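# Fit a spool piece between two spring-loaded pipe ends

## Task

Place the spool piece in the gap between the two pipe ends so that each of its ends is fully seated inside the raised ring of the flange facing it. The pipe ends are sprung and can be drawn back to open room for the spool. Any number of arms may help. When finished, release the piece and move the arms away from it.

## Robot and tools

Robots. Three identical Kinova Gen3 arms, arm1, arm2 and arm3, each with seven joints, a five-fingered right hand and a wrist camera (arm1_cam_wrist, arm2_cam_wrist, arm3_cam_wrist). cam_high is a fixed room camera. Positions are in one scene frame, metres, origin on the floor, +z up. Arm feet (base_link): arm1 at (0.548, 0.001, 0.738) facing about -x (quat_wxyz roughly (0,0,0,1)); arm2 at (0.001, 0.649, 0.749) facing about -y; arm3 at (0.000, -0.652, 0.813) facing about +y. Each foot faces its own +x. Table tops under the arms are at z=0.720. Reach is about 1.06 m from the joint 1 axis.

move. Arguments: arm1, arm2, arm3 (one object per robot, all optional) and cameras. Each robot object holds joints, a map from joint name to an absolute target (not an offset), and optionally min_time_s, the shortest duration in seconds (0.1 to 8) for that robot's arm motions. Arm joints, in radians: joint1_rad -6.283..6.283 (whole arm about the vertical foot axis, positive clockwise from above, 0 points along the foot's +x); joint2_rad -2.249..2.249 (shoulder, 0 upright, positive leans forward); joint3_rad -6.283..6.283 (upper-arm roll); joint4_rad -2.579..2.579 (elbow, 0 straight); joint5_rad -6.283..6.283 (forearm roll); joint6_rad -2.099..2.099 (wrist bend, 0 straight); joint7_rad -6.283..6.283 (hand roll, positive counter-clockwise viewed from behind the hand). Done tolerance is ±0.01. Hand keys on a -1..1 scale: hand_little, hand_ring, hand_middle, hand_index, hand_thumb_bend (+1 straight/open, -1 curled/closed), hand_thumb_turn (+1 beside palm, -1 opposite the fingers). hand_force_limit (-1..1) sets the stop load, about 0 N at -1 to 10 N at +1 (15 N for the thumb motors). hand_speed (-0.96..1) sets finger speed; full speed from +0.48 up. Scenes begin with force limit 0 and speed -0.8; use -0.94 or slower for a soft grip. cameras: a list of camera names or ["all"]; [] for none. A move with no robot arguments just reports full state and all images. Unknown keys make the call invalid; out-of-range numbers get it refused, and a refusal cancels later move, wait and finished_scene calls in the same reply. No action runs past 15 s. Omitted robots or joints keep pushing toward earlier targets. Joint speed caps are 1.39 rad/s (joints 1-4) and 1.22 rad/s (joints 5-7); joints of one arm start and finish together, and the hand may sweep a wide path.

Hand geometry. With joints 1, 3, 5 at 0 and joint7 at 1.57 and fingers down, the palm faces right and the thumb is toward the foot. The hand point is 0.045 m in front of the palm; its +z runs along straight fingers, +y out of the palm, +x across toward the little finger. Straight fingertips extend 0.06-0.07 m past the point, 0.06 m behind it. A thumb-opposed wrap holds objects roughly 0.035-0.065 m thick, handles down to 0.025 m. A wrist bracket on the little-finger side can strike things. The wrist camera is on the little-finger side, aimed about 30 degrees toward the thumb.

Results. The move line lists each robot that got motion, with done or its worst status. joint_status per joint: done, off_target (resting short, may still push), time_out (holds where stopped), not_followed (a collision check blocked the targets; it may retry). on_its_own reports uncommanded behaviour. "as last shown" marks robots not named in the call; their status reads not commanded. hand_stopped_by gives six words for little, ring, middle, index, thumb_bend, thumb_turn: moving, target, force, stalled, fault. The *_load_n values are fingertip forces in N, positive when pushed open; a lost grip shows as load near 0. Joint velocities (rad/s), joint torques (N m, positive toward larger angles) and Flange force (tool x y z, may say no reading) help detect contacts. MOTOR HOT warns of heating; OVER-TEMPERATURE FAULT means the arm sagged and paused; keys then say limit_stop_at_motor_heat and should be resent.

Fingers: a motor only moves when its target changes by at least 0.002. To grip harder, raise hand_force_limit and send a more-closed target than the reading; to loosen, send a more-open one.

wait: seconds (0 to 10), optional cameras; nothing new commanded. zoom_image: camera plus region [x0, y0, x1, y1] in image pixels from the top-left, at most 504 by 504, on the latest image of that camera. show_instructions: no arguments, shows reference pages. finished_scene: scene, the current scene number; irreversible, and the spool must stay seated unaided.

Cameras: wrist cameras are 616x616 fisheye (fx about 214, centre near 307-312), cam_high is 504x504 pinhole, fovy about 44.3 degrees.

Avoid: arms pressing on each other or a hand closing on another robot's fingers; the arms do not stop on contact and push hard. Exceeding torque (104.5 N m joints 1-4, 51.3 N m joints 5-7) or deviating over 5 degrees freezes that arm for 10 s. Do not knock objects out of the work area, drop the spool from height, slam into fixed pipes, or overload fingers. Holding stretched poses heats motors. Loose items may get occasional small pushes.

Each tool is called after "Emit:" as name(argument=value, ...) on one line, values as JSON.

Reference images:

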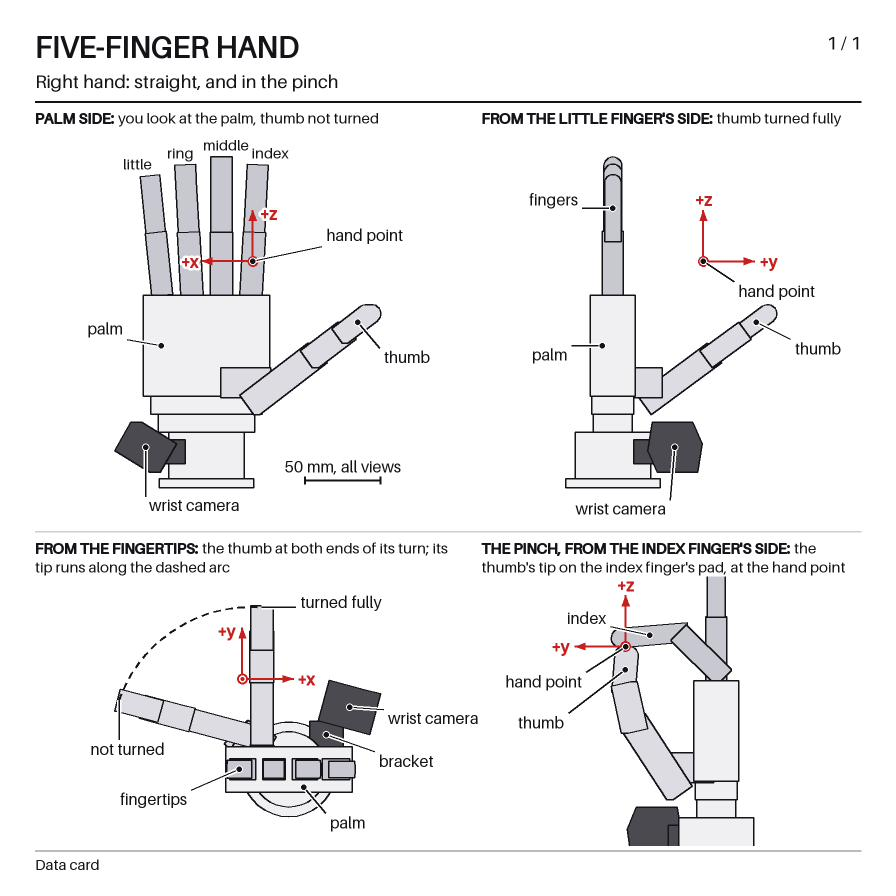

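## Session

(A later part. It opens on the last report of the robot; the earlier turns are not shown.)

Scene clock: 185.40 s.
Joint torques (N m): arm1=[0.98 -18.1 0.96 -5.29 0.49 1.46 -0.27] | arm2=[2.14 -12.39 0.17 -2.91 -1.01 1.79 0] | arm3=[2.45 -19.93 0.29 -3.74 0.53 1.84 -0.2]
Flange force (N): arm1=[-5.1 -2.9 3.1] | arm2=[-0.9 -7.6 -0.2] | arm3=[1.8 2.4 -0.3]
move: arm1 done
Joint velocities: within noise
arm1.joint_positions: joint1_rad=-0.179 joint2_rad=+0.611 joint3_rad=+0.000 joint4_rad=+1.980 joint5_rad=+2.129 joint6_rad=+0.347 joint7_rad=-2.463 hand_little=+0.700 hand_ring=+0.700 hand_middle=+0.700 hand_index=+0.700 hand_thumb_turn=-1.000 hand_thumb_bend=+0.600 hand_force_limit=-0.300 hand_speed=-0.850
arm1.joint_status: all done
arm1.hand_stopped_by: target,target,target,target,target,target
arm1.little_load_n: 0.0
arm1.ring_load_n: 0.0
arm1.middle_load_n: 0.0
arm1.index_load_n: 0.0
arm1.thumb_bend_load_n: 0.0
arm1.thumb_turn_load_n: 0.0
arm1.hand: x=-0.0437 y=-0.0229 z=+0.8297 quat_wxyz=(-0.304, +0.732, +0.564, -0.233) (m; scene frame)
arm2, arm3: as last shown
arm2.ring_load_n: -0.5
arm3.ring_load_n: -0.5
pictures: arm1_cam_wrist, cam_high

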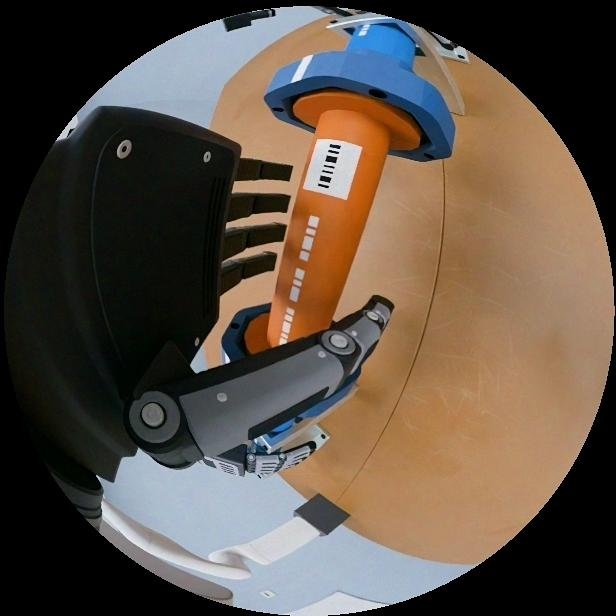

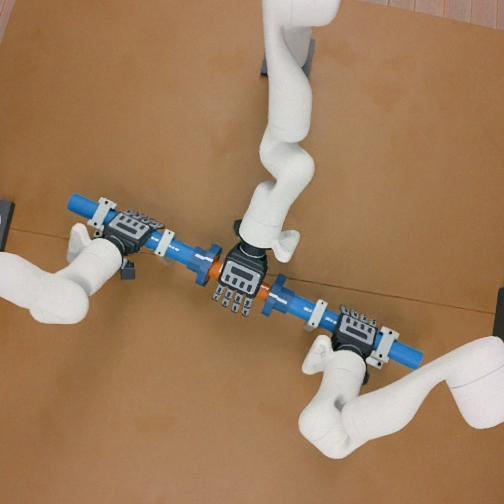

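Emit:
move(arm1={"joints":{"joint1_rad":-0.1843,"joint2_rad":0.5613,"joint3_rad":0,"joint4_rad":1.9684,"joint5_rad":1.9640,"joint6_rad":0.3214,"joint7_rad":-2.2928,"hand_little":1,"hand_ring":1,"hand_middle":1,"hand_index":1,"hand_thumb_bend":1,"hand_speed":-0.5},"min_time_s":2}, arm2={"joints":{"joint1_rad":0.3964,"joint2_rad":0.5041,"joint3_rad":0,"joint4_rad":2.0186,"joint5_rad":-0.9646,"joint6_rad":1.0216,"joint7_rad":-3.8816,"hand_little":1,"hand_ring":1,"hand_middle":1,"hand_index":1,"hand_thumb_bend":1,"hand_speed":-0.5},"min_time_s":3}, arm3={"joints":{"joint1_rad":-0.6442,"joint2_rad":0.8928,"joint3_rad":0,"joint4_rad":1.4529,"joint5_rad":0.4734,"joint6_rad":1.4637,"joint7_rad":-2.6628,"hand_little":1,"hand_ring":1,"hand_middle":1,"hand_index":1,"hand_thumb_bend":1,"hand_speed":-0.5},"min_time_s":3}, cameras=["all"])

Emit:
zoom_image(camera="arm1_cam_wrist", region=[230, 25, 480, 275])

Scene clock: 189.60 s.
Joint torques (N m): arm1=[1.03 -17.66 0.78 -5.67 0.51 1.27 -0.21] | arm2=[2.13 -11.46 0.38 -4.22 -1.29 1.6 0.01] | arm3=[2.5 -19.33 0.17 -4.48 0.71 1.82 -0.2]
Flange force (N): arm1=[-5.4 -4.5 2.4] | arm2=[-1.7 -7.2 0.8] | arm3=[1.9 2.4 -0.6]
move: arm1 done; arm2 done; arm3 done
Joint velocities: within noise
arm1.joint_positions: joint1_rad=-0.184 joint2_rad=+0.561 joint3_rad=+0.000 joint4_rad=+1.968 joint5_rad=+1.964 joint6_rad=+0.321 joint7_rad=-2.293 hand_little=+1.000 hand_ring=+1.000 hand_middle=+1.000 hand_index=+1.000 hand_thumb_turn=-1.000 hand_thumb_bend=+1.000 hand_force_limit=-0.300 hand_speed=-0.500
arm1.joint_status: all done
arm1.hand_stopped_by: target,target,target,target,target,target
arm1.little_load_n: 0.0
arm1.ring_load_n: 0.0
arm1.middle_load_n: 0.0
arm1.index_load_n: 0.0
arm1.thumb_bend_load_n: 0.0
arm1.thumb_turn_load_n: 0.0
arm1.hand: x=-0.0423 y=-0.0250 z=+0.8518 quat_wxyz=(-0.304, +0.732, +0.564, -0.233) (m; scene frame)
arm2.joint_positions: joint1_rad=+0.396 joint2_rad=+0.504 joint3_rad=+0.000 joint4_rad=+2.019 joint5_rad=-0.965 joint6_rad=+1.022 joint7_rad=-3.882 hand_little=+1.000 hand_ring=+1.000 hand_middle=+1.000 hand_index=+1.000 hand_thumb_turn=-1.000 hand_thumb_bend=+1.000 hand_force_limit=+0.400 hand_speed=-0.500
arm2.joint_status: all done
arm2.hand_stopped_by: target,target,target,target,target,target
arm2.little_load_n: 0.0
arm2.ring_load_n: 0.0
arm2.middle_load_n: 0.0
arm2.index_load_n: 0.0
arm2.thumb_bend_load_n: 0.0
arm2.thumb_turn_load_n: 0.0
arm2.hand: x=+0.0175 y=+0.2843 z=+0.8759 quat_wxyz=(+0.233, -0.563, +0.732, -0.304) (m; scene frame)
arm3.joint_positions: joint1_rad=-0.644 joint2_rad=+0.893 joint3_rad=+0.000 joint4_rad=+1.453 joint5_rad=+0.473 joint6_rad=+1.464 joint7_rad=-2.663 hand_little=+1.000 hand_ring=+1.000 hand_middle=+1.000 hand_index=+1.000 hand_thumb_turn=-1.000 hand_thumb_bend=+1.000 hand_force_limit=+0.400 hand_speed=-0.500
arm3.joint_status: all done
arm3.hand_stopped_by: target,target,target,target,target,target
arm3.little_load_n: 0.0
arm3.ring_load_n: 0.0
arm3.middle_load_n: 0.0
arm3.index_load_n: 0.0
arm3.thumb_bend_load_n: 0.0
arm3.thumb_turn_load_n: 0.0
arm3.hand: x=-0.1123 y=-0.2047 z=+0.8759 quat_wxyz=(-0.234, +0.564, -0.734, +0.298) (m; scene frame)
pictures: arm1_cam_wrist, arm2_cam_wrist, arm3_cam_wrist, cam_high

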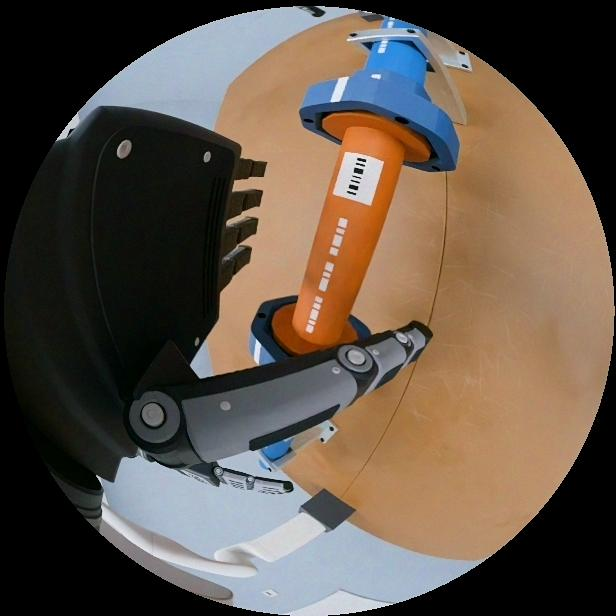

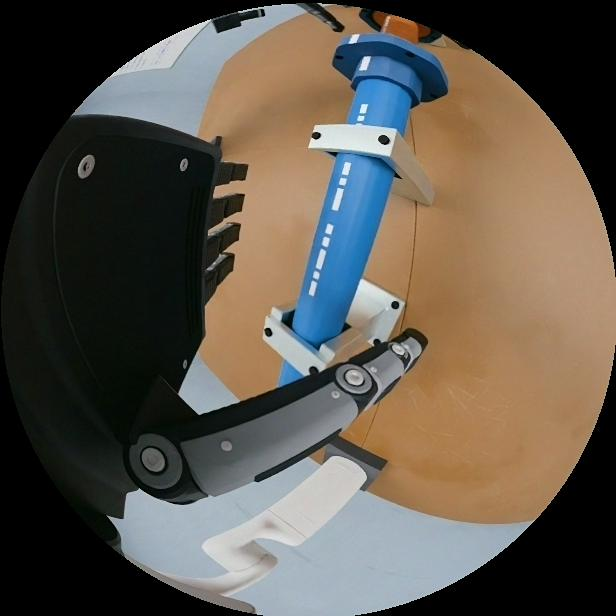

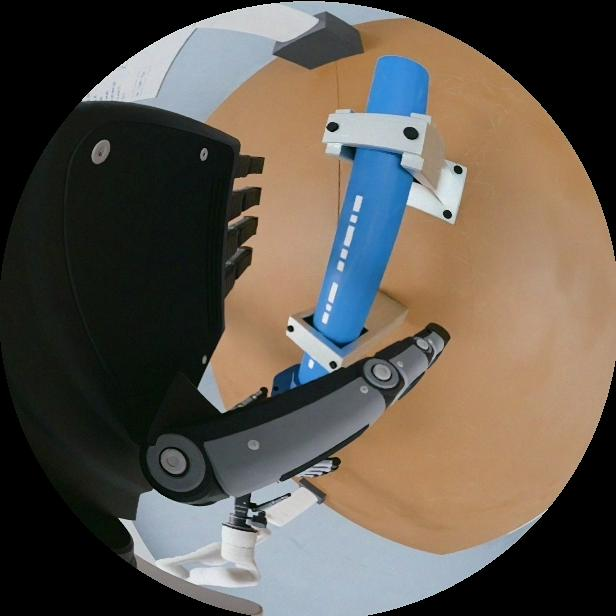

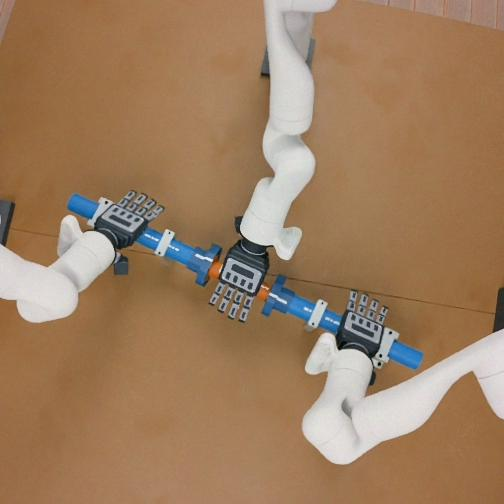

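Scaled by 2.016 from the camera's 616x616 image, which has a finer 880x880 frame.

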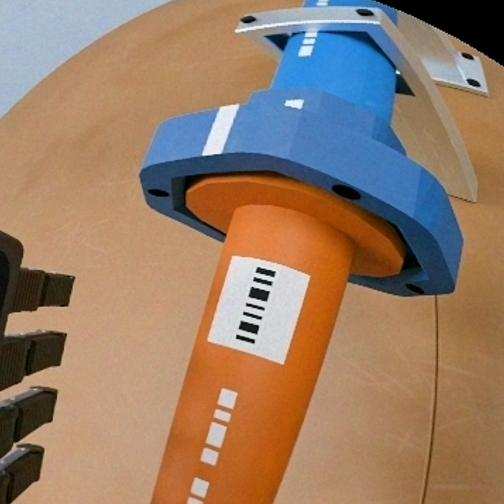

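Emit:
move(arm1={"joints":{"joint1_rad":-0.1887,"joint2_rad":0.4424,"joint3_rad":0,"joint4_rad":1.9328,"joint5_rad":1.4783,"joint6_rad":0.3005,"joint7_rad":-1.7879},"min_time_s":1.5}, cameras=["arm1_cam_wrist"])

Emit:
zoom_image(camera="arm1_cam_wrist", region=[230, 50, 480, 300])

Emit:
move(arm1={"joints":{"joint1_rad":-0.1611,"joint2_rad":0.2382,"joint3_rad":0,"joint4_rad":1.6888,"joint5_rad":0.5659,"joint6_rad":0.5425,"joint7_rad":-0.7904},"min_time_s":1.5})

Emit:
move(arm1={"joints":{"joint1_rad":-0.8,"joint2_rad":0.0,"joint3_rad":0,"joint4_rad":1.7,"joint5_rad":0.6,"joint6_rad":0.9,"joint7_rad":-1.8},"min_time_s":2}, cameras=["all"])

Emit:
zoom_image(camera="cam_high", region=[190, 220, 300, 330])

Scene clock: 191.80 s.
Joint torques (N m): arm1=[0.97 -16.63 0.65 -6.58 0.6 0.52 -0.22] | arm2=[2.11 -11.34 0.31 -4.25 -1.32 1.57 0.01] | arm3=[2.41 -19.37 0.1 -4.53 0.68 1.83 -0.17]
Flange force (N): arm1=no reading | arm2=[-2.0 -7.3 0.4] | arm3=[1.9 2.3 -0.3]
move: arm1 done
Joint velocities: within noise
arm1.joint_positions: joint1_rad=-0.189 joint2_rad=+0.442 joint3_rad=+0.000 joint4_rad=+1.933 joint5_rad=+1.478 joint6_rad=+0.300 joint7_rad=-1.788 hand_little=+1.000 hand_ring=+1.000 hand_middle=+1.000 hand_index=+1.000 hand_thumb_turn=-1.000 hand_thumb_bend=+1.000 hand_force_limit=-0.300 hand_speed=-0.500
arm1.joint_status: all done
arm1.hand_stopped_by: target,target,target,target,target,target
arm1.little_load_n: 0.0
arm1.ring_load_n: 0.0
arm1.middle_load_n: 0.0
arm1.index_load_n: 0.0
arm1.thumb_bend_load_n: 0.0
arm1.thumb_turn_load_n: 0.0
arm1.hand: x=-0.0359 y=-0.0256 z=+0.9067 quat_wxyz=(-0.304, +0.732, +0.564, -0.233) (m; scene frame)
arm2, arm3: as last shown
arm2.little_load_n: -0.5
pictures: arm1_cam_wrist

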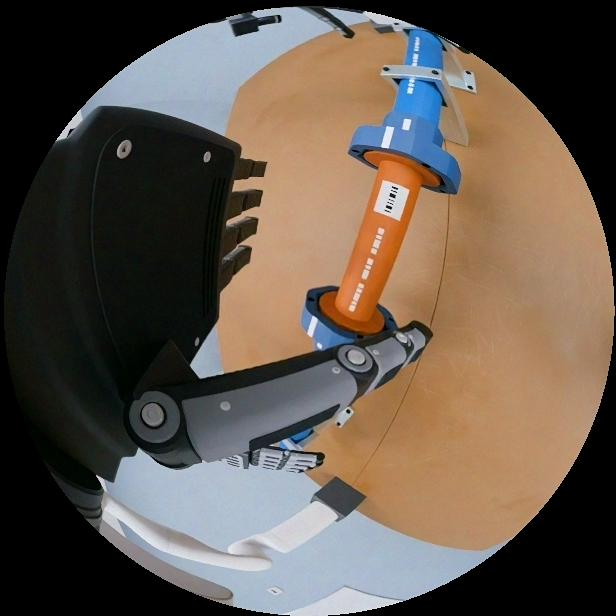

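Scaled by 2.016 from the camera's 616x616 image, which has a finer 880x880 frame.

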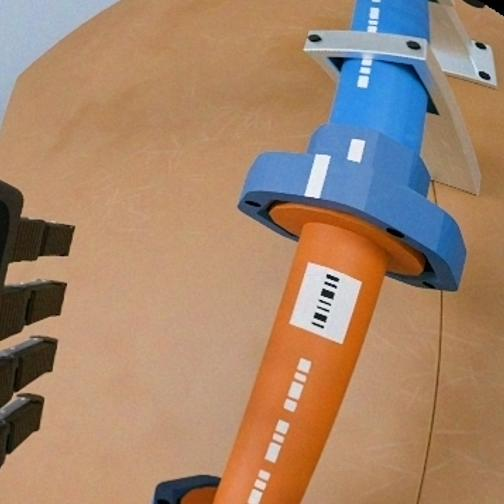

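Scene clock: 193.70 s.
Joint torques (N m): arm1=[0.99 -14.91 0.5 -8.5 0.74 -1.06 -0.22] | arm2=[2.06 -11.39 0.43 -4.22 -1.28 1.56 -0.02] | arm3=[2.46 -19.36 0.16 -4.49 0.68 1.76 -0.16]
Flange force (N): arm1=[-2.9 -2.8 3.0] | arm2=[-1.9 -7.1 0.6] | arm3=[1.9 2.4 -0.7]
move: arm1 done
Joint velocities: within noise
arm1.joint_positions: joint1_rad=-0.161 joint2_rad=+0.238 joint3_rad=+0.000 joint4_rad=+1.689 joint5_rad=+0.566 joint6_rad=+0.542 joint7_rad=-0.790 hand_little=+1.000 hand_ring=+1.000 hand_middle=+1.000 hand_index=+1.000 hand_thumb_turn=-1.000 hand_thumb_bend=+1.000 hand_force_limit=-0.300 hand_speed=-0.500
arm1.joint_status: all done
arm1.hand_stopped_by: target,target,target,target,target,target
arm1.little_load_n: 0.0
arm1.ring_load_n: 0.0
arm1.middle_load_n: 0.0
arm1.index_load_n: 0.0
arm1.thumb_bend_load_n: 0.0
arm1.thumb_turn_load_n: 0.0
arm1.hand: x=-0.0326 y=-0.0140 z=+1.0522 quat_wxyz=(-0.304, +0.732, +0.564, -0.233) (m; scene frame)
arm2, arm3: as last shown
arm2.little_load_n: 0.0
arm3.middle_load_n: -0.5
arm3.index_load_n: -0.5
pictures: none

Scene clock: 196.07 s.
Joint torques (N m): arm1=[0.96 -10.44 0.23 -8.72 1.18 -0.85 -0.21] | arm2=[2.11 -11.4 0.35 -4.34 -1.35 1.58 0] | arm3=[2.4 -19.32 0.14 -4.45 0.67 1.82 -0.16]
Flange force (N): arm1=[-4.1 0.3 1.1] | arm2=[-2.2 -7.2 0.6] | arm3=[1.8 2.3 -0.6]
move: arm1 done
Joint velocities: within noise
arm1.joint_positions: joint1_rad=-0.800 joint2_rad=+0.000 joint3_rad=+0.000 joint4_rad=+1.700 joint5_rad=+0.600 joint6_rad=+0.900 joint7_rad=-1.800 hand_little=+1.000 hand_ring=+1.000 hand_middle=+1.000 hand_index=+1.000 hand_thumb_turn=-1.000 hand_thumb_bend=+1.000 hand_force_limit=-0.300 hand_speed=-0.500
arm1.joint_status: all done
arm1.hand_stopped_by: target,target,target,target,target,target
arm1.little_load_n: 0.0
arm1.ring_load_n: 0.0
arm1.middle_load_n: 0.0
arm1.index_load_n: 0.0
arm1.thumb_bend_load_n: 0.0
arm1.thumb_turn_load_n: 0.0
arm1.hand: x=+0.1045 y=-0.2866 z=+1.1596 quat_wxyz=(-0.115, +0.854, +0.363, -0.355) (m; scene frame)
arm2, arm3: as last shown
arm3.middle_load_n: 0.0
arm3.index_load_n: 0.0
pictures: arm1_cam_wrist, arm2_cam_wrist, arm3_cam_wrist, cam_high

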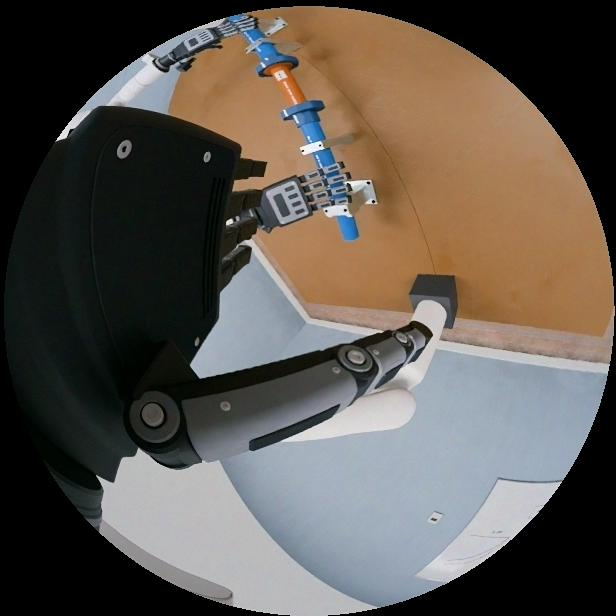

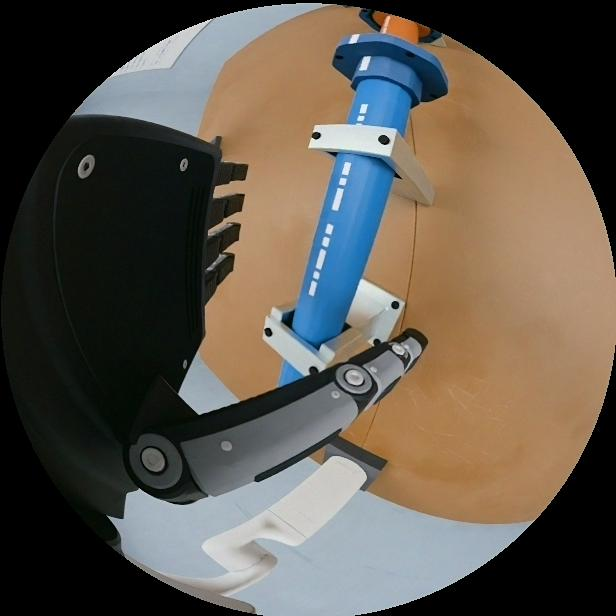

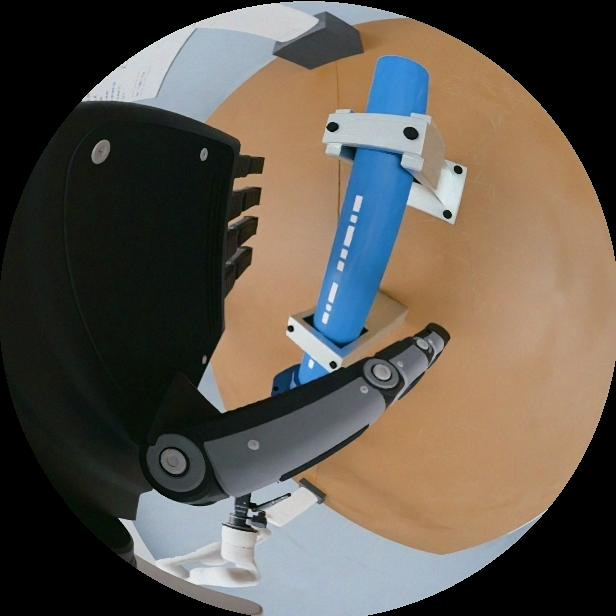

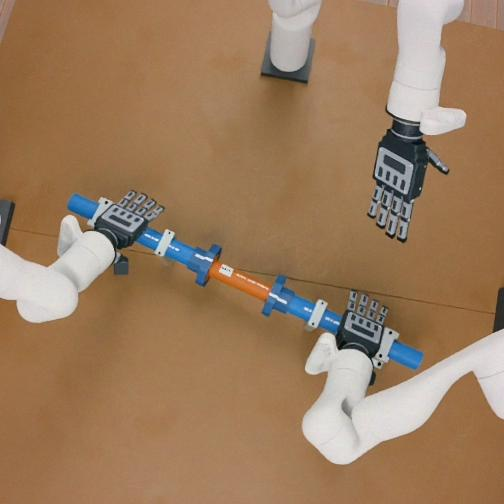

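Scaled by 4.582 from the camera's 504x504 image, which has a finer 720x720 frame.

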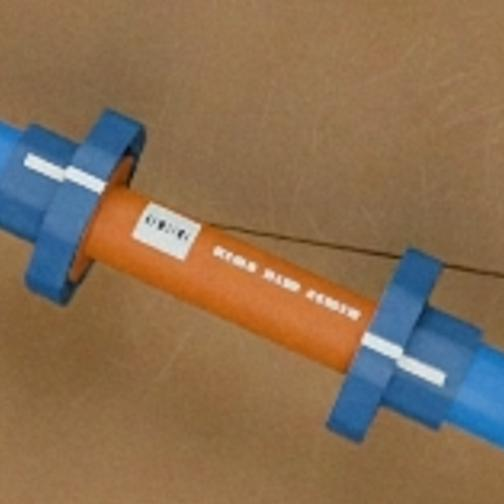

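Emit:
move(arm1={"joints":{"joint1_rad":-0.1611,"joint2_rad":0.3278,"joint3_rad":0,"joint4_rad":1.8490,"joint5_rad":0.9204,"joint6_rad":0.3552,"joint7_rad":-1.1811},"min_time_s":2.5}, cameras=["arm1_cam_wrist","cam_high"])

Emit:
zoom_image(camera="arm1_cam_wrist", region=[350, 130, 490, 270])

Emit:
zoom_image(camera="arm1_cam_wrist", region=[310, 250, 430, 370])

Scene clock: 199.27 s.
Joint torques (N m): arm1=[1.01 -15.69 0.61 -7.64 0.64 -0.52 -0.23] | arm2=[2.08 -11.4 0.34 -4.28 -1.29 1.61 -0.03] | arm3=[2.35 -19.39 0.17 -4.46 0.65 1.8 -0.13]
Flange force (N): arm1=[-3.1 -1.4 3.8] | arm2=[-2.1 -7.1 0.7] | arm3=[1.7 2.4 -0.5]
move: arm1 done
Joint velocities: within noise
arm1.joint_positions: joint1_rad=-0.161 joint2_rad=+0.328 joint3_rad=+0.000 joint4_rad=+1.849 joint5_rad=+0.920 joint6_rad=+0.355 joint7_rad=-1.181 hand_little=+1.000 hand_ring=+1.000 hand_middle=+1.000 hand_index=+1.000 hand_thumb_turn=-1.000 hand_thumb_bend=+1.000 hand_force_limit=-0.300 hand_speed=-0.500
arm1.joint_status: all done
arm1.hand_stopped_by: target,target,target,target,target,target
arm1.little_load_n: 0.0
arm1.ring_load_n: 0.0
arm1.middle_load_n: 0.0
arm1.index_load_n: 0.0
arm1.thumb_bend_load_n: 0.0
arm1.thumb_turn_load_n: 0.0
arm1.hand: x=-0.0326 y=-0.0140 z=+0.9722 quat_wxyz=(-0.304, +0.732, +0.564, -0.233) (m; scene frame)
arm2, arm3: as last shown
pictures: arm1_cam_wrist, cam_high

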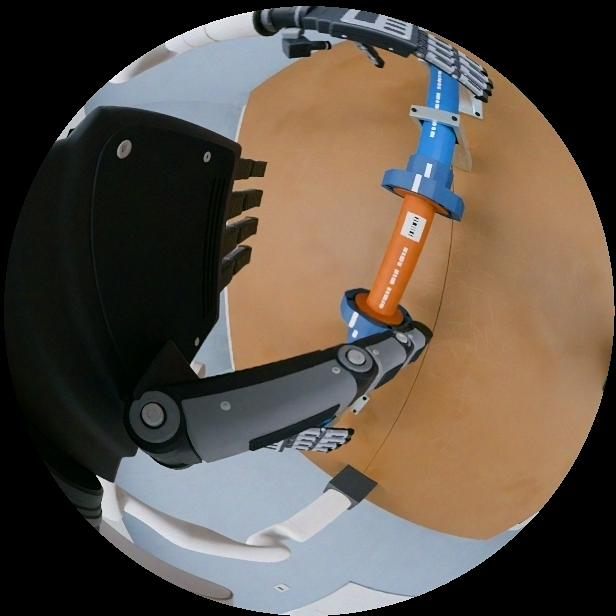

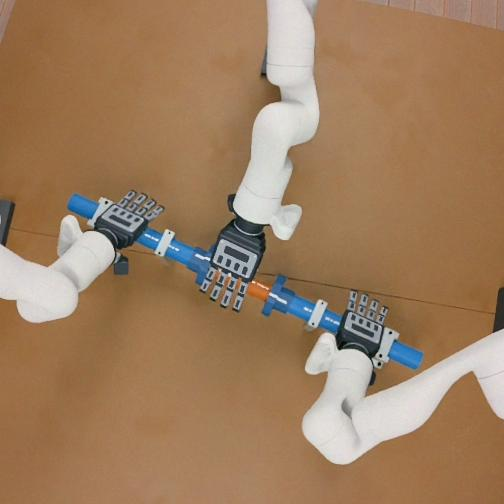

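Scaled by 3.600 from the camera's 616x616 image, which has a finer 880x880 frame.

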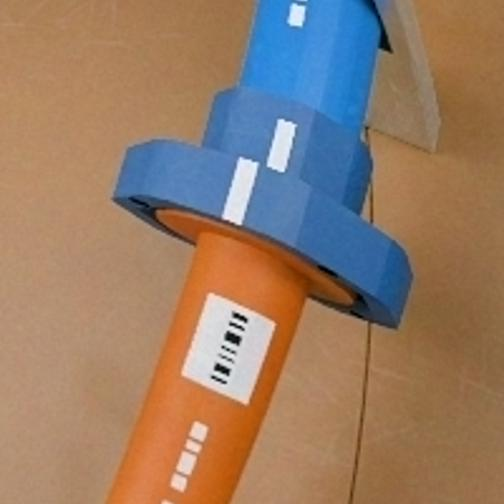

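Scaled by 4.200 from the camera's 616x616 image, which has a finer 880x880 frame.

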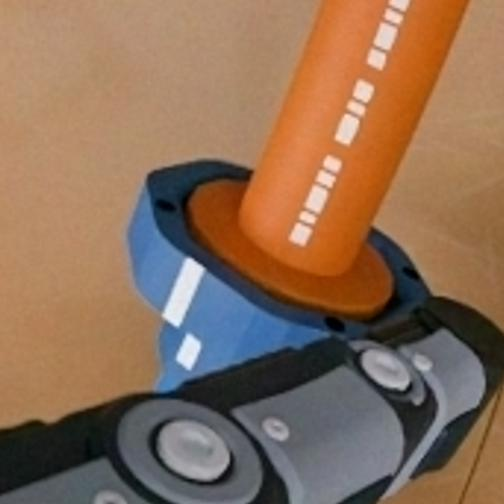

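Emit:
move(arm3={"joints":{"joint1_rad":-0.6336,"joint2_rad":0.8814,"joint3_rad":0,"joint4_rad":1.4805,"joint5_rad":0.4810,"joint6_rad":1.4457,"joint7_rad":-2.6637},"min_time_s":0.8})

Emit:
move(arm3={"joints":{"joint1_rad":-0.6336,"joint2_rad":0.9972,"joint3_rad":0,"joint4_rad":1.4890,"joint5_rad":0.4916,"joint6_rad":1.3357,"joint7_rad":-2.7227},"min_time_s":2})

Emit:
move(arm3={"joints":{"hand_little":-0.5,"hand_ring":-0.5,"hand_middle":-0.5,"hand_index":-0.5,"hand_thumb_bend":-0.5,"hand_force_limit":-0.2,"hand_speed":-0.8}}, cameras=["arm3_cam_wrist","cam_high"])

Scene clock: 201.53 s.
Joint torques (N m): arm1=[0.99 -15.6 0.59 -7.63 0.67 -0.51 -0.25] | arm2=[2.05 -11.45 0.34 -4.23 -1.28 1.6 -0.01] | arm3=[2.33 -19.03 0.17 -4.33 0.65 1.8 -0.16]
Flange force (N): arm1=[-2.9 -1.6 3.5] | arm2=[-1.8 -7.0 0.7] | arm3=[1.6 2.2 -0.7]
move: arm3 done
Joint velocities: within noise
arm1, arm2: as last shown
arm3.joint_positions: joint1_rad=-0.634 joint2_rad=+0.881 joint3_rad=+0.000 joint4_rad=+1.481 joint5_rad=+0.481 joint6_rad=+1.446 joint7_rad=-2.664 hand_little=+1.000 hand_ring=+1.000 hand_middle=+1.000 hand_index=+1.000 hand_thumb_turn=-1.000 hand_thumb_bend=+1.000 hand_force_limit=+0.400 hand_speed=-0.500
arm3.joint_status: all done
arm3.hand_stopped_by: target,target,target,target,target,target
arm3.little_load_n: 0.0
arm3.ring_load_n: 0.0
arm3.middle_load_n: 0.0
arm3.index_load_n: 0.0
arm3.thumb_bend_load_n: 0.0
arm3.thumb_turn_load_n: 0.0
arm3.hand: x=-0.1036 y=-0.2070 z=+0.8759 quat_wxyz=(-0.234, +0.564, -0.734, +0.298) (m; scene frame)
pictures: none

Scene clock: 203.83 s.
Joint torques (N m): arm1=[0.93 -15.71 0.56 -7.61 0.68 -0.51 -0.25] | arm2=[2.07 -11.44 0.31 -4.25 -1.35 1.58 -0.03] | arm3=[2.46 -19.66 0.29 -3.6 0.58 1.88 -0.19]
Flange force (N): arm1=[-2.9 -1.8 3.8] | arm2=[-1.9 -7.0 0.5] | arm3=[1.9 2.4 -0.4]
move: arm3 done
Joint velocities: within noise
arm1, arm2: as last shown
arm1.ring_load_n: -0.5
arm3.joint_positions: joint1_rad=-0.634 joint2_rad=+0.997 joint3_rad=+0.000 joint4_rad=+1.489 joint5_rad=+0.492 joint6_rad=+1.336 joint7_rad=-2.723 hand_little=+1.000 hand_ring=+1.000 hand_middle=+1.000 hand_index=+1.000 hand_thumb_turn=-1.000 hand_thumb_bend=+1.000 hand_force_limit=+0.400 hand_speed=-0.500
arm3.joint_status: all done
arm3.hand_stopped_by: target,target,target,target,target,target
arm3.little_load_n: 0.0
arm3.ring_load_n: 0.0
arm3.middle_load_n: 0.0
arm3.index_load_n: 0.0
arm3.thumb_bend_load_n: 0.0
arm3.thumb_turn_load_n: 0.0
arm3.hand: x=-0.1036 y=-0.2069 z=+0.8109 quat_wxyz=(-0.234, +0.564, -0.734, +0.298) (m; scene frame)
pictures: none

Scene clock: 209.33 s.
Joint torques (N m): arm1=[1.03 -15.65 0.61 -7.59 0.66 -0.49 -0.24] | arm2=[2.08 -11.45 0.38 -4.26 -1.32 1.56 0.03] | arm3=[-3.87 -28.17 -4.58 -11.06 -0.89 -0.04 -0.38]
Flange force (N): arm1=[-3.1 -1.6 3.7] | arm2=[-1.8 -7.1 0.5] | arm3=[2.0 -2.2 21.3]
move: arm3 off_target
Joint velocities: within noise
arm1, arm2: as last shown
arm1.ring_load_n: 0.0
arm3.joint_positions: joint1_rad=-0.634 joint2_rad=+0.997 joint3_rad=+0.000 joint4_rad=+1.489 joint5_rad=+0.492 joint6_rad=+1.336 joint7_rad=-2.723 hand_little=+0.041 hand_ring=+0.041 hand_middle=+0.041 hand_index=+0.059 hand_thumb_turn=-1.000 hand_thumb_bend=+0.224 hand_force_limit=-0.200 hand_speed=-0.800
arm3.joint_status: hand_little off_target (ended at +0.041, target -0.500); hand_ring off_target (ended at +0.041, target -0.500); hand_middle off_target (ended at +0.041, target -0.500); hand_index off_target (ended at +0.059, target -0.500); hand_thumb_bend off_target (ended at +0.224, target -0.500); the others done
arm3.hand_stopped_by: force,force,force,force,force,target
arm3.little_load_n: 5.5
arm3.ring_load_n: 7.5
arm3.middle_load_n: 6.5
arm3.index_load_n: 0.0
arm3.thumb_bend_load_n: 8.5
arm3.thumb_turn_load_n: 0.5
arm3.hand: x=-0.1036 y=-0.2069 z=+0.8109 quat_wxyz=(-0.234, +0.564, -0.734, +0.298) (m; scene frame)
pictures: arm3_cam_wrist, cam_high

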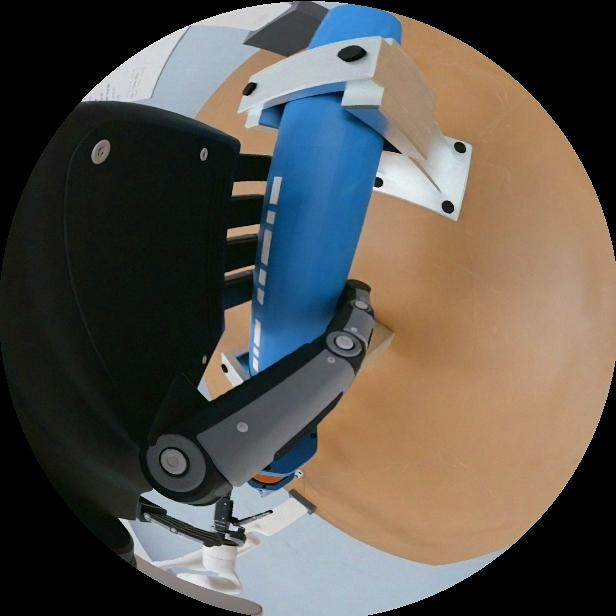

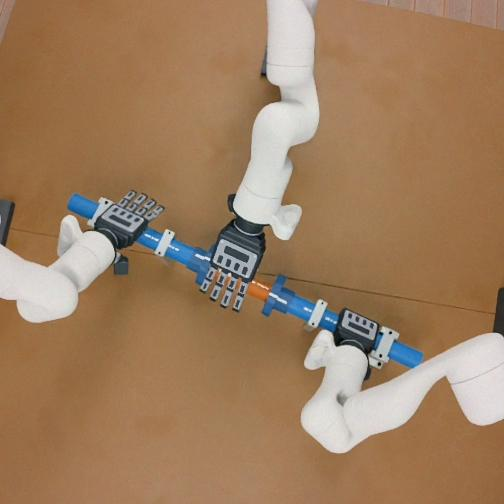

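Emit:
move(arm3={"joints":{"joint1_rad":-0.6281,"joint2_rad":1.0014,"joint3_rad":0,"joint4_rad":1.4775,"joint5_rad":0.4944,"joint6_rad":1.3407,"joint7_rad":-2.7160},"min_time_s":1.5}, cameras=["arm1_cam_wrist","arm2_cam_wrist","cam_high"])

Emit:
zoom_image(camera="arm1_cam_wrist", region=[310, 250, 430, 370])

Emit:
zoom_image(camera="arm1_cam_wrist", region=[350, 130, 490, 270])

Scene clock: 211.27 s.
Joint torques (N m): arm1=[0.98 -15.6 0.55 -7.61 0.67 -0.52 -0.26] | arm2=[2.09 -11.36 0.39 -4.26 -1.3 1.62 -0.01] | arm3=[-2.36 -28.6 -2.68 -13.62 0.99 -1.55 -0.68]
Flange force (N): arm1=[-2.9 -1.7 3.5] | arm2=[-2.0 -7.2 0.7] | arm3=[10.1 -4.3 19.5]
move: arm3 done
Joint velocities: within noise
arm1: as last shown
arm1.thumb_turn_load_n: 0.5
arm2.joint_positions: joint1_rad=+0.396 joint2_rad=+0.504 joint3_rad=+0.000 joint4_rad=+2.019 joint5_rad=-0.965 joint6_rad=+1.022 joint7_rad=-3.882 hand_little=+1.000 hand_ring=+1.000 hand_middle=+1.000 hand_index=+1.000 hand_thumb_turn=-1.000 hand_thumb_bend=+1.000 hand_force_limit=+0.400 hand_speed=-0.500
arm2.joint_status: not commanded
arm2.hand_stopped_by: target,target,target,target,target,target
arm2.little_load_n: 0.0
arm2.ring_load_n: 0.0
arm2.middle_load_n: 0.0
arm2.index_load_n: 0.0
arm2.thumb_bend_load_n: 0.0
arm2.thumb_turn_load_n: 0.0
arm2.hand: x=+0.0175 y=+0.2843 z=+0.8759 quat_wxyz=(+0.233, -0.563, +0.732, -0.304) (m; scene frame)
arm3.joint_positions: joint1_rad=-0.628 joint2_rad=+1.001 joint3_rad=+0.000 joint4_rad=+1.477 joint5_rad=+0.494 joint6_rad=+1.341 joint7_rad=-2.716 hand_little=+0.041 hand_ring=+0.041 hand_middle=+0.041 hand_index=+0.059 hand_thumb_turn=-1.000 hand_thumb_bend=+0.224 hand_force_limit=-0.200 hand_speed=-0.800
arm3.joint_status: all done
arm3.hand_stopped_by: force,force,force,force,force,target
arm3.little_load_n: 5.0
arm3.ring_load_n: 8.0
arm3.middle_load_n: 6.5
arm3.index_load_n: 0.0
arm3.thumb_bend_load_n: 8.5
arm3.thumb_turn_load_n: 0.0
arm3.hand: x=-0.1026 y=-0.2031 z=+0.8109 quat_wxyz=(-0.234, +0.564, -0.734, +0.298) (m; scene frame)
pictures: arm1_cam_wrist, arm2_cam_wrist, cam_high

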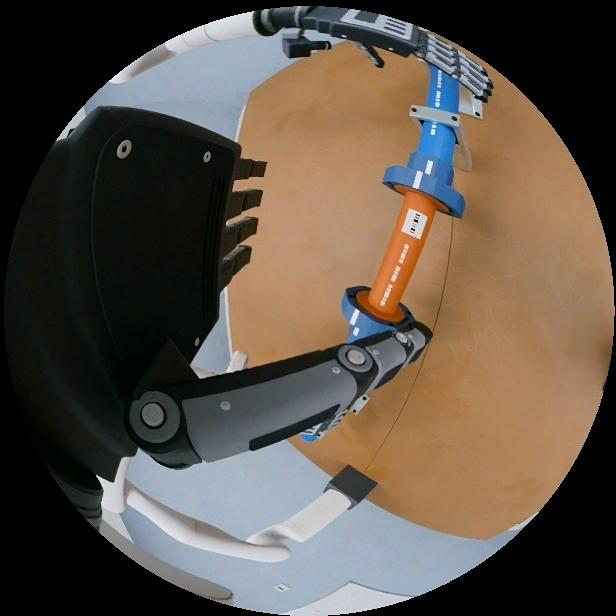

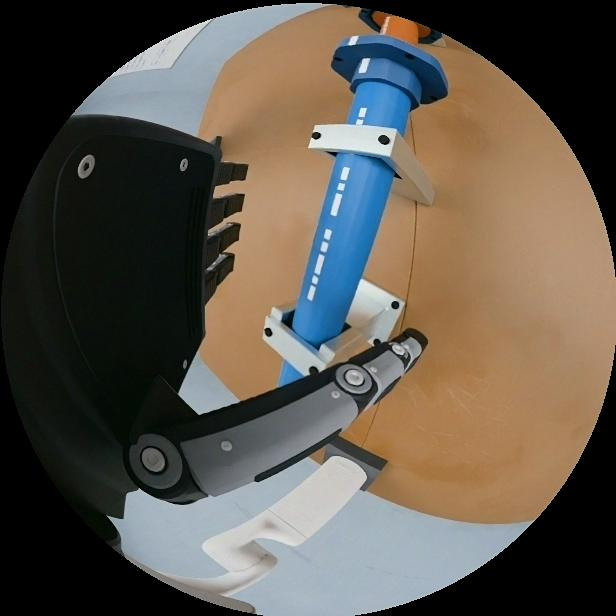

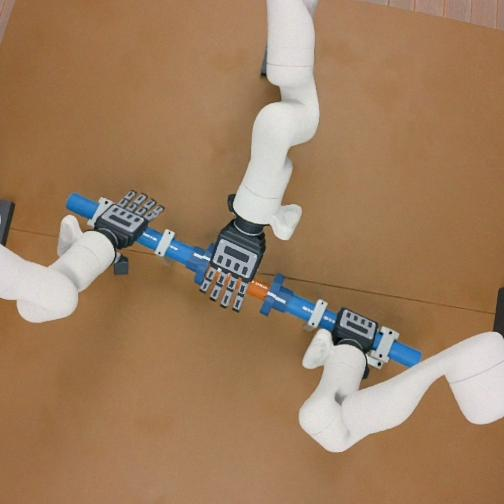

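Scaled by 4.200 from the camera's 616x616 image, which has a finer 880x880 frame.

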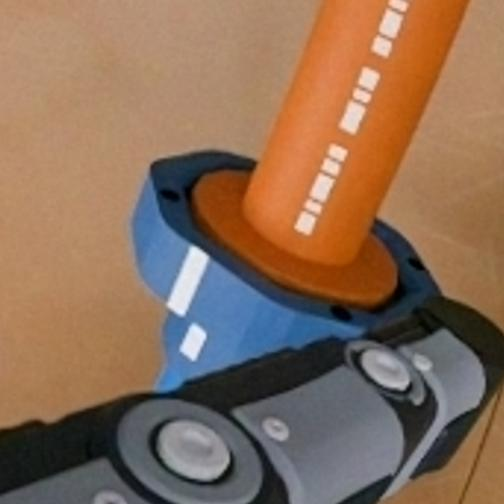

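Scaled by 3.600 from the camera's 616x616 image, which has a finer 880x880 frame.

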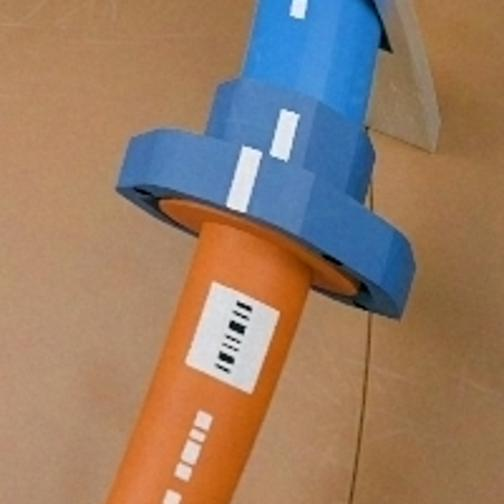

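Emit:
move(arm3={"joints":{"hand_little":0.8,"hand_ring":0.8,"hand_middle":0.8,"hand_index":0.8,"hand_thumb_bend":0.7,"hand_speed":-0.8}})

Emit:
move(arm1={"joints":{"joint1_rad":-0.1611,"joint2_rad":0.1,"joint3_rad":0,"joint4_rad":1.6,"joint5_rad":0.5659,"joint6_rad":0.6,"joint7_rad":-0.7904},"min_time_s":2}, arm2={"joints":{"joint1_rad":0.38,"joint2_rad":0.2,"joint3_rad":0,"joint4_rad":1.9,"joint5_rad":-0.85,"joint6_rad":1.2,"joint7_rad":-4.1},"min_time_s":2.5}, arm3={"joints":{"joint1_rad":-0.6281,"joint2_rad":0.75,"joint3_rad":0,"joint4_rad":1.43,"joint5_rad":0.47,"joint6_rad":1.6,"joint7_rad":-2.6},"min_time_s":2.5}, cameras=["all"])

Scene clock: 214.07 s.
Joint torques (N m): arm1=[0.95 -15.61 0.6 -7.57 0.65 -0.47 -0.26] | arm2=[2.17 -11.36 0.32 -4.23 -1.34 1.62 0] | arm3=[2.51 -19.8 0.27 -3.69 0.61 1.83 -0.17]
Flange force (N): arm1=[-2.8 -1.9 3.6] | arm2=[-1.9 -7.4 0.6] | arm3=[2.0 2.4 -0.5]
move: arm3 done
Joint velocities: within noise
arm1, arm2: as last shown
arm1.middle_load_n: -0.5
arm1.thumb_turn_load_n: 0.0
arm2.thumb_bend_load_n: 0.5
arm3.joint_positions: joint1_rad=-0.628 joint2_rad=+1.001 joint3_rad=+0.000 joint4_rad=+1.477 joint5_rad=+0.494 joint6_rad=+1.341 joint7_rad=-2.716 hand_little=+0.800 hand_ring=+0.800 hand_middle=+0.800 hand_index=+0.800 hand_thumb_turn=-1.000 hand_thumb_bend=+0.700 hand_force_limit=-0.200 hand_speed=-0.800
arm3.joint_status: all done
arm3.hand_stopped_by: target,target,target,target,target,target
arm3.little_load_n: 0.0
arm3.ring_load_n: 0.0
arm3.middle_load_n: 0.0
arm3.index_load_n: 0.0
arm3.thumb_bend_load_n: 0.0
arm3.thumb_turn_load_n: 0.0
arm3.hand: x=-0.1026 y=-0.2031 z=+0.8109 quat_wxyz=(-0.234, +0.564, -0.734, +0.298) (m; scene frame)
pictures: none

Scene clock: 216.87 s.
Joint torques (N m): arm1=[1.09 -12.93 0.36 -9.18 0.82 -1.34 -0.27] | arm2=[2.07 -8.71 0.74 -6.8 -1.83 0.94 0.01] | arm3=[2.48 -18.24 -0.05 -5.36 0.75 1.73 -0.15]
Flange force (N): arm1=[-2.5 -3.3 2.6] | arm2=[-2.5 -6.5 2.2] | arm3=[2.0 2.1 -0.8]
move: arm1 done; arm2 done; arm3 done
Joint velocities: within noise
arm1.joint_positions: joint1_rad=-0.161 joint2_rad=+0.100 joint3_rad=+0.000 joint4_rad=+1.600 joint5_rad=+0.566 joint6_rad=+0.600 joint7_rad=-0.790 hand_little=+1.000 hand_ring=+1.000 hand_middle=+1.000 hand_index=+1.000 hand_thumb_turn=-1.000 hand_thumb_bend=+1.000 hand_force_limit=-0.300 hand_speed=-0.500
arm1.joint_status: all done
arm1.hand_stopped_by: target,target,target,target,target,target
arm1.little_load_n: 0.0
arm1.ring_load_n: 0.0
arm1.middle_load_n: 0.0
arm1.index_load_n: 0.0
arm1.thumb_bend_load_n: 0.0
arm1.thumb_turn_load_n: 0.0
arm1.hand: x=-0.0371 y=-0.0068 z=+1.1680 quat_wxyz=(-0.349, +0.719, +0.522, -0.297) (m; scene frame)
arm2.joint_positions: joint1_rad=+0.380 joint2_rad=+0.200 joint3_rad=+0.000 joint4_rad=+1.900 joint5_rad=-0.850 joint6_rad=+1.200 joint7_rad=-4.100 hand_little=+1.000 hand_ring=+1.000 hand_middle=+1.000 hand_index=+1.000 hand_thumb_turn=-1.000 hand_thumb_bend=+1.000 hand_force_limit=+0.400 hand_speed=-0.500
arm2.joint_status: all done
arm2.hand_stopped_by: target,target,target,target,target,target
arm2.little_load_n: 0.0
arm2.ring_load_n: 0.0
arm2.middle_load_n: 0.0
arm2.index_load_n: 0.0
arm2.thumb_bend_load_n: 0.0
arm2.thumb_turn_load_n: 0.0
arm2.hand: x=+0.0196 y=+0.2773 z=+1.0116 quat_wxyz=(+0.175, -0.603, +0.702, -0.336) (m; scene frame)
arm3.joint_positions: joint1_rad=-0.628 joint2_rad=+0.750 joint3_rad=+0.000 joint4_rad=+1.430 joint5_rad=+0.470 joint6_rad=+1.600 joint7_rad=-2.600 hand_little=+0.800 hand_ring=+0.800 hand_middle=+0.800 hand_index=+0.800 hand_thumb_turn=-1.000 hand_thumb_bend=+0.700 hand_force_limit=-0.200 hand_speed=-0.800
arm3.joint_status: all done
arm3.hand_stopped_by: target,target,target,target,target,target
arm3.little_load_n: 0.0
arm3.ring_load_n: 0.0
arm3.middle_load_n: 0.0
arm3.index_load_n: 0.0
arm3.thumb_bend_load_n: 0.0
arm3.thumb_turn_load_n: 0.0
arm3.hand: x=-0.1020 y=-0.2070 z=+0.9584 quat_wxyz=(-0.232, +0.555, -0.743, +0.293) (m; scene frame)
pictures: arm1_cam_wrist, arm2_cam_wrist, arm3_cam_wrist, cam_high

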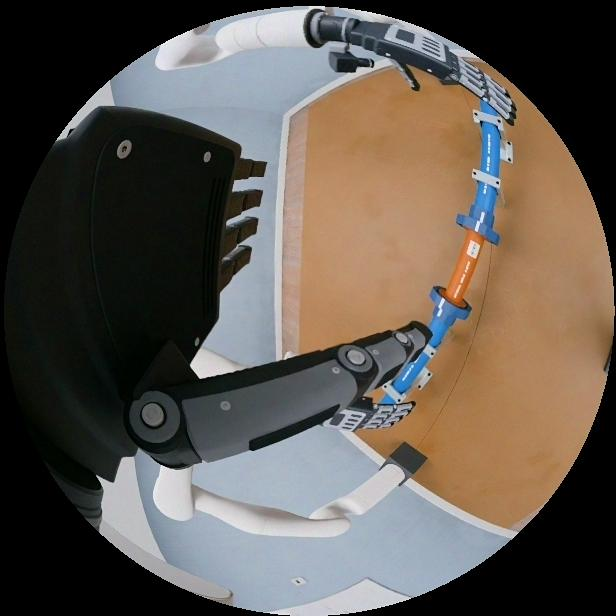

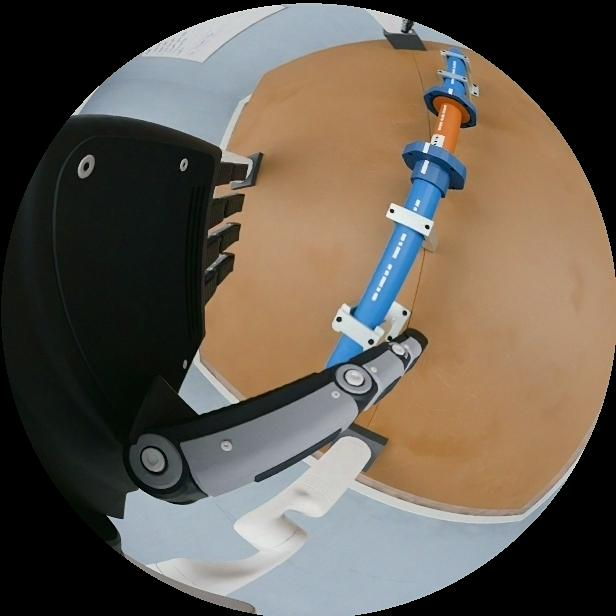

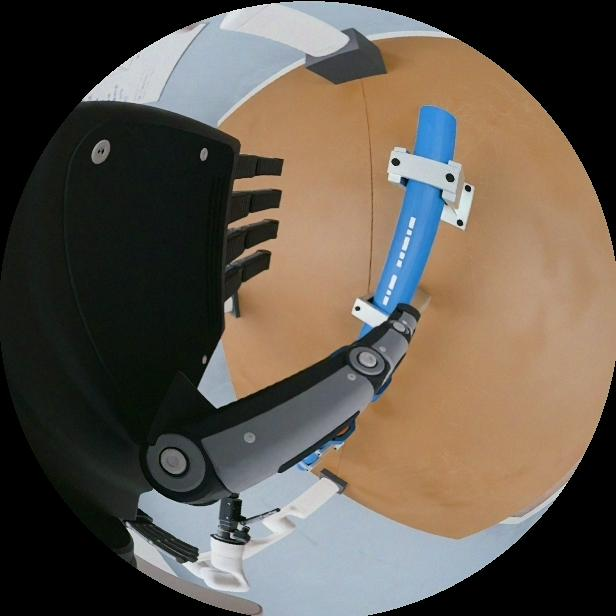

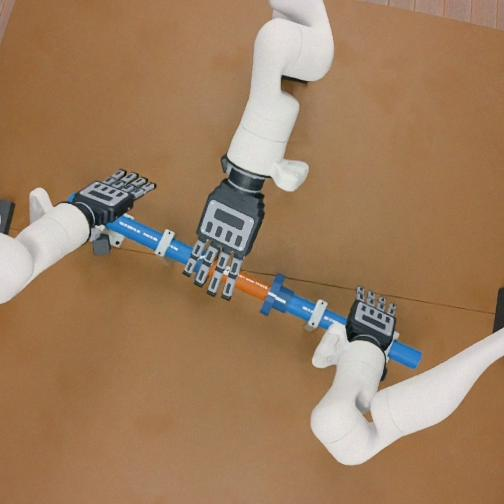

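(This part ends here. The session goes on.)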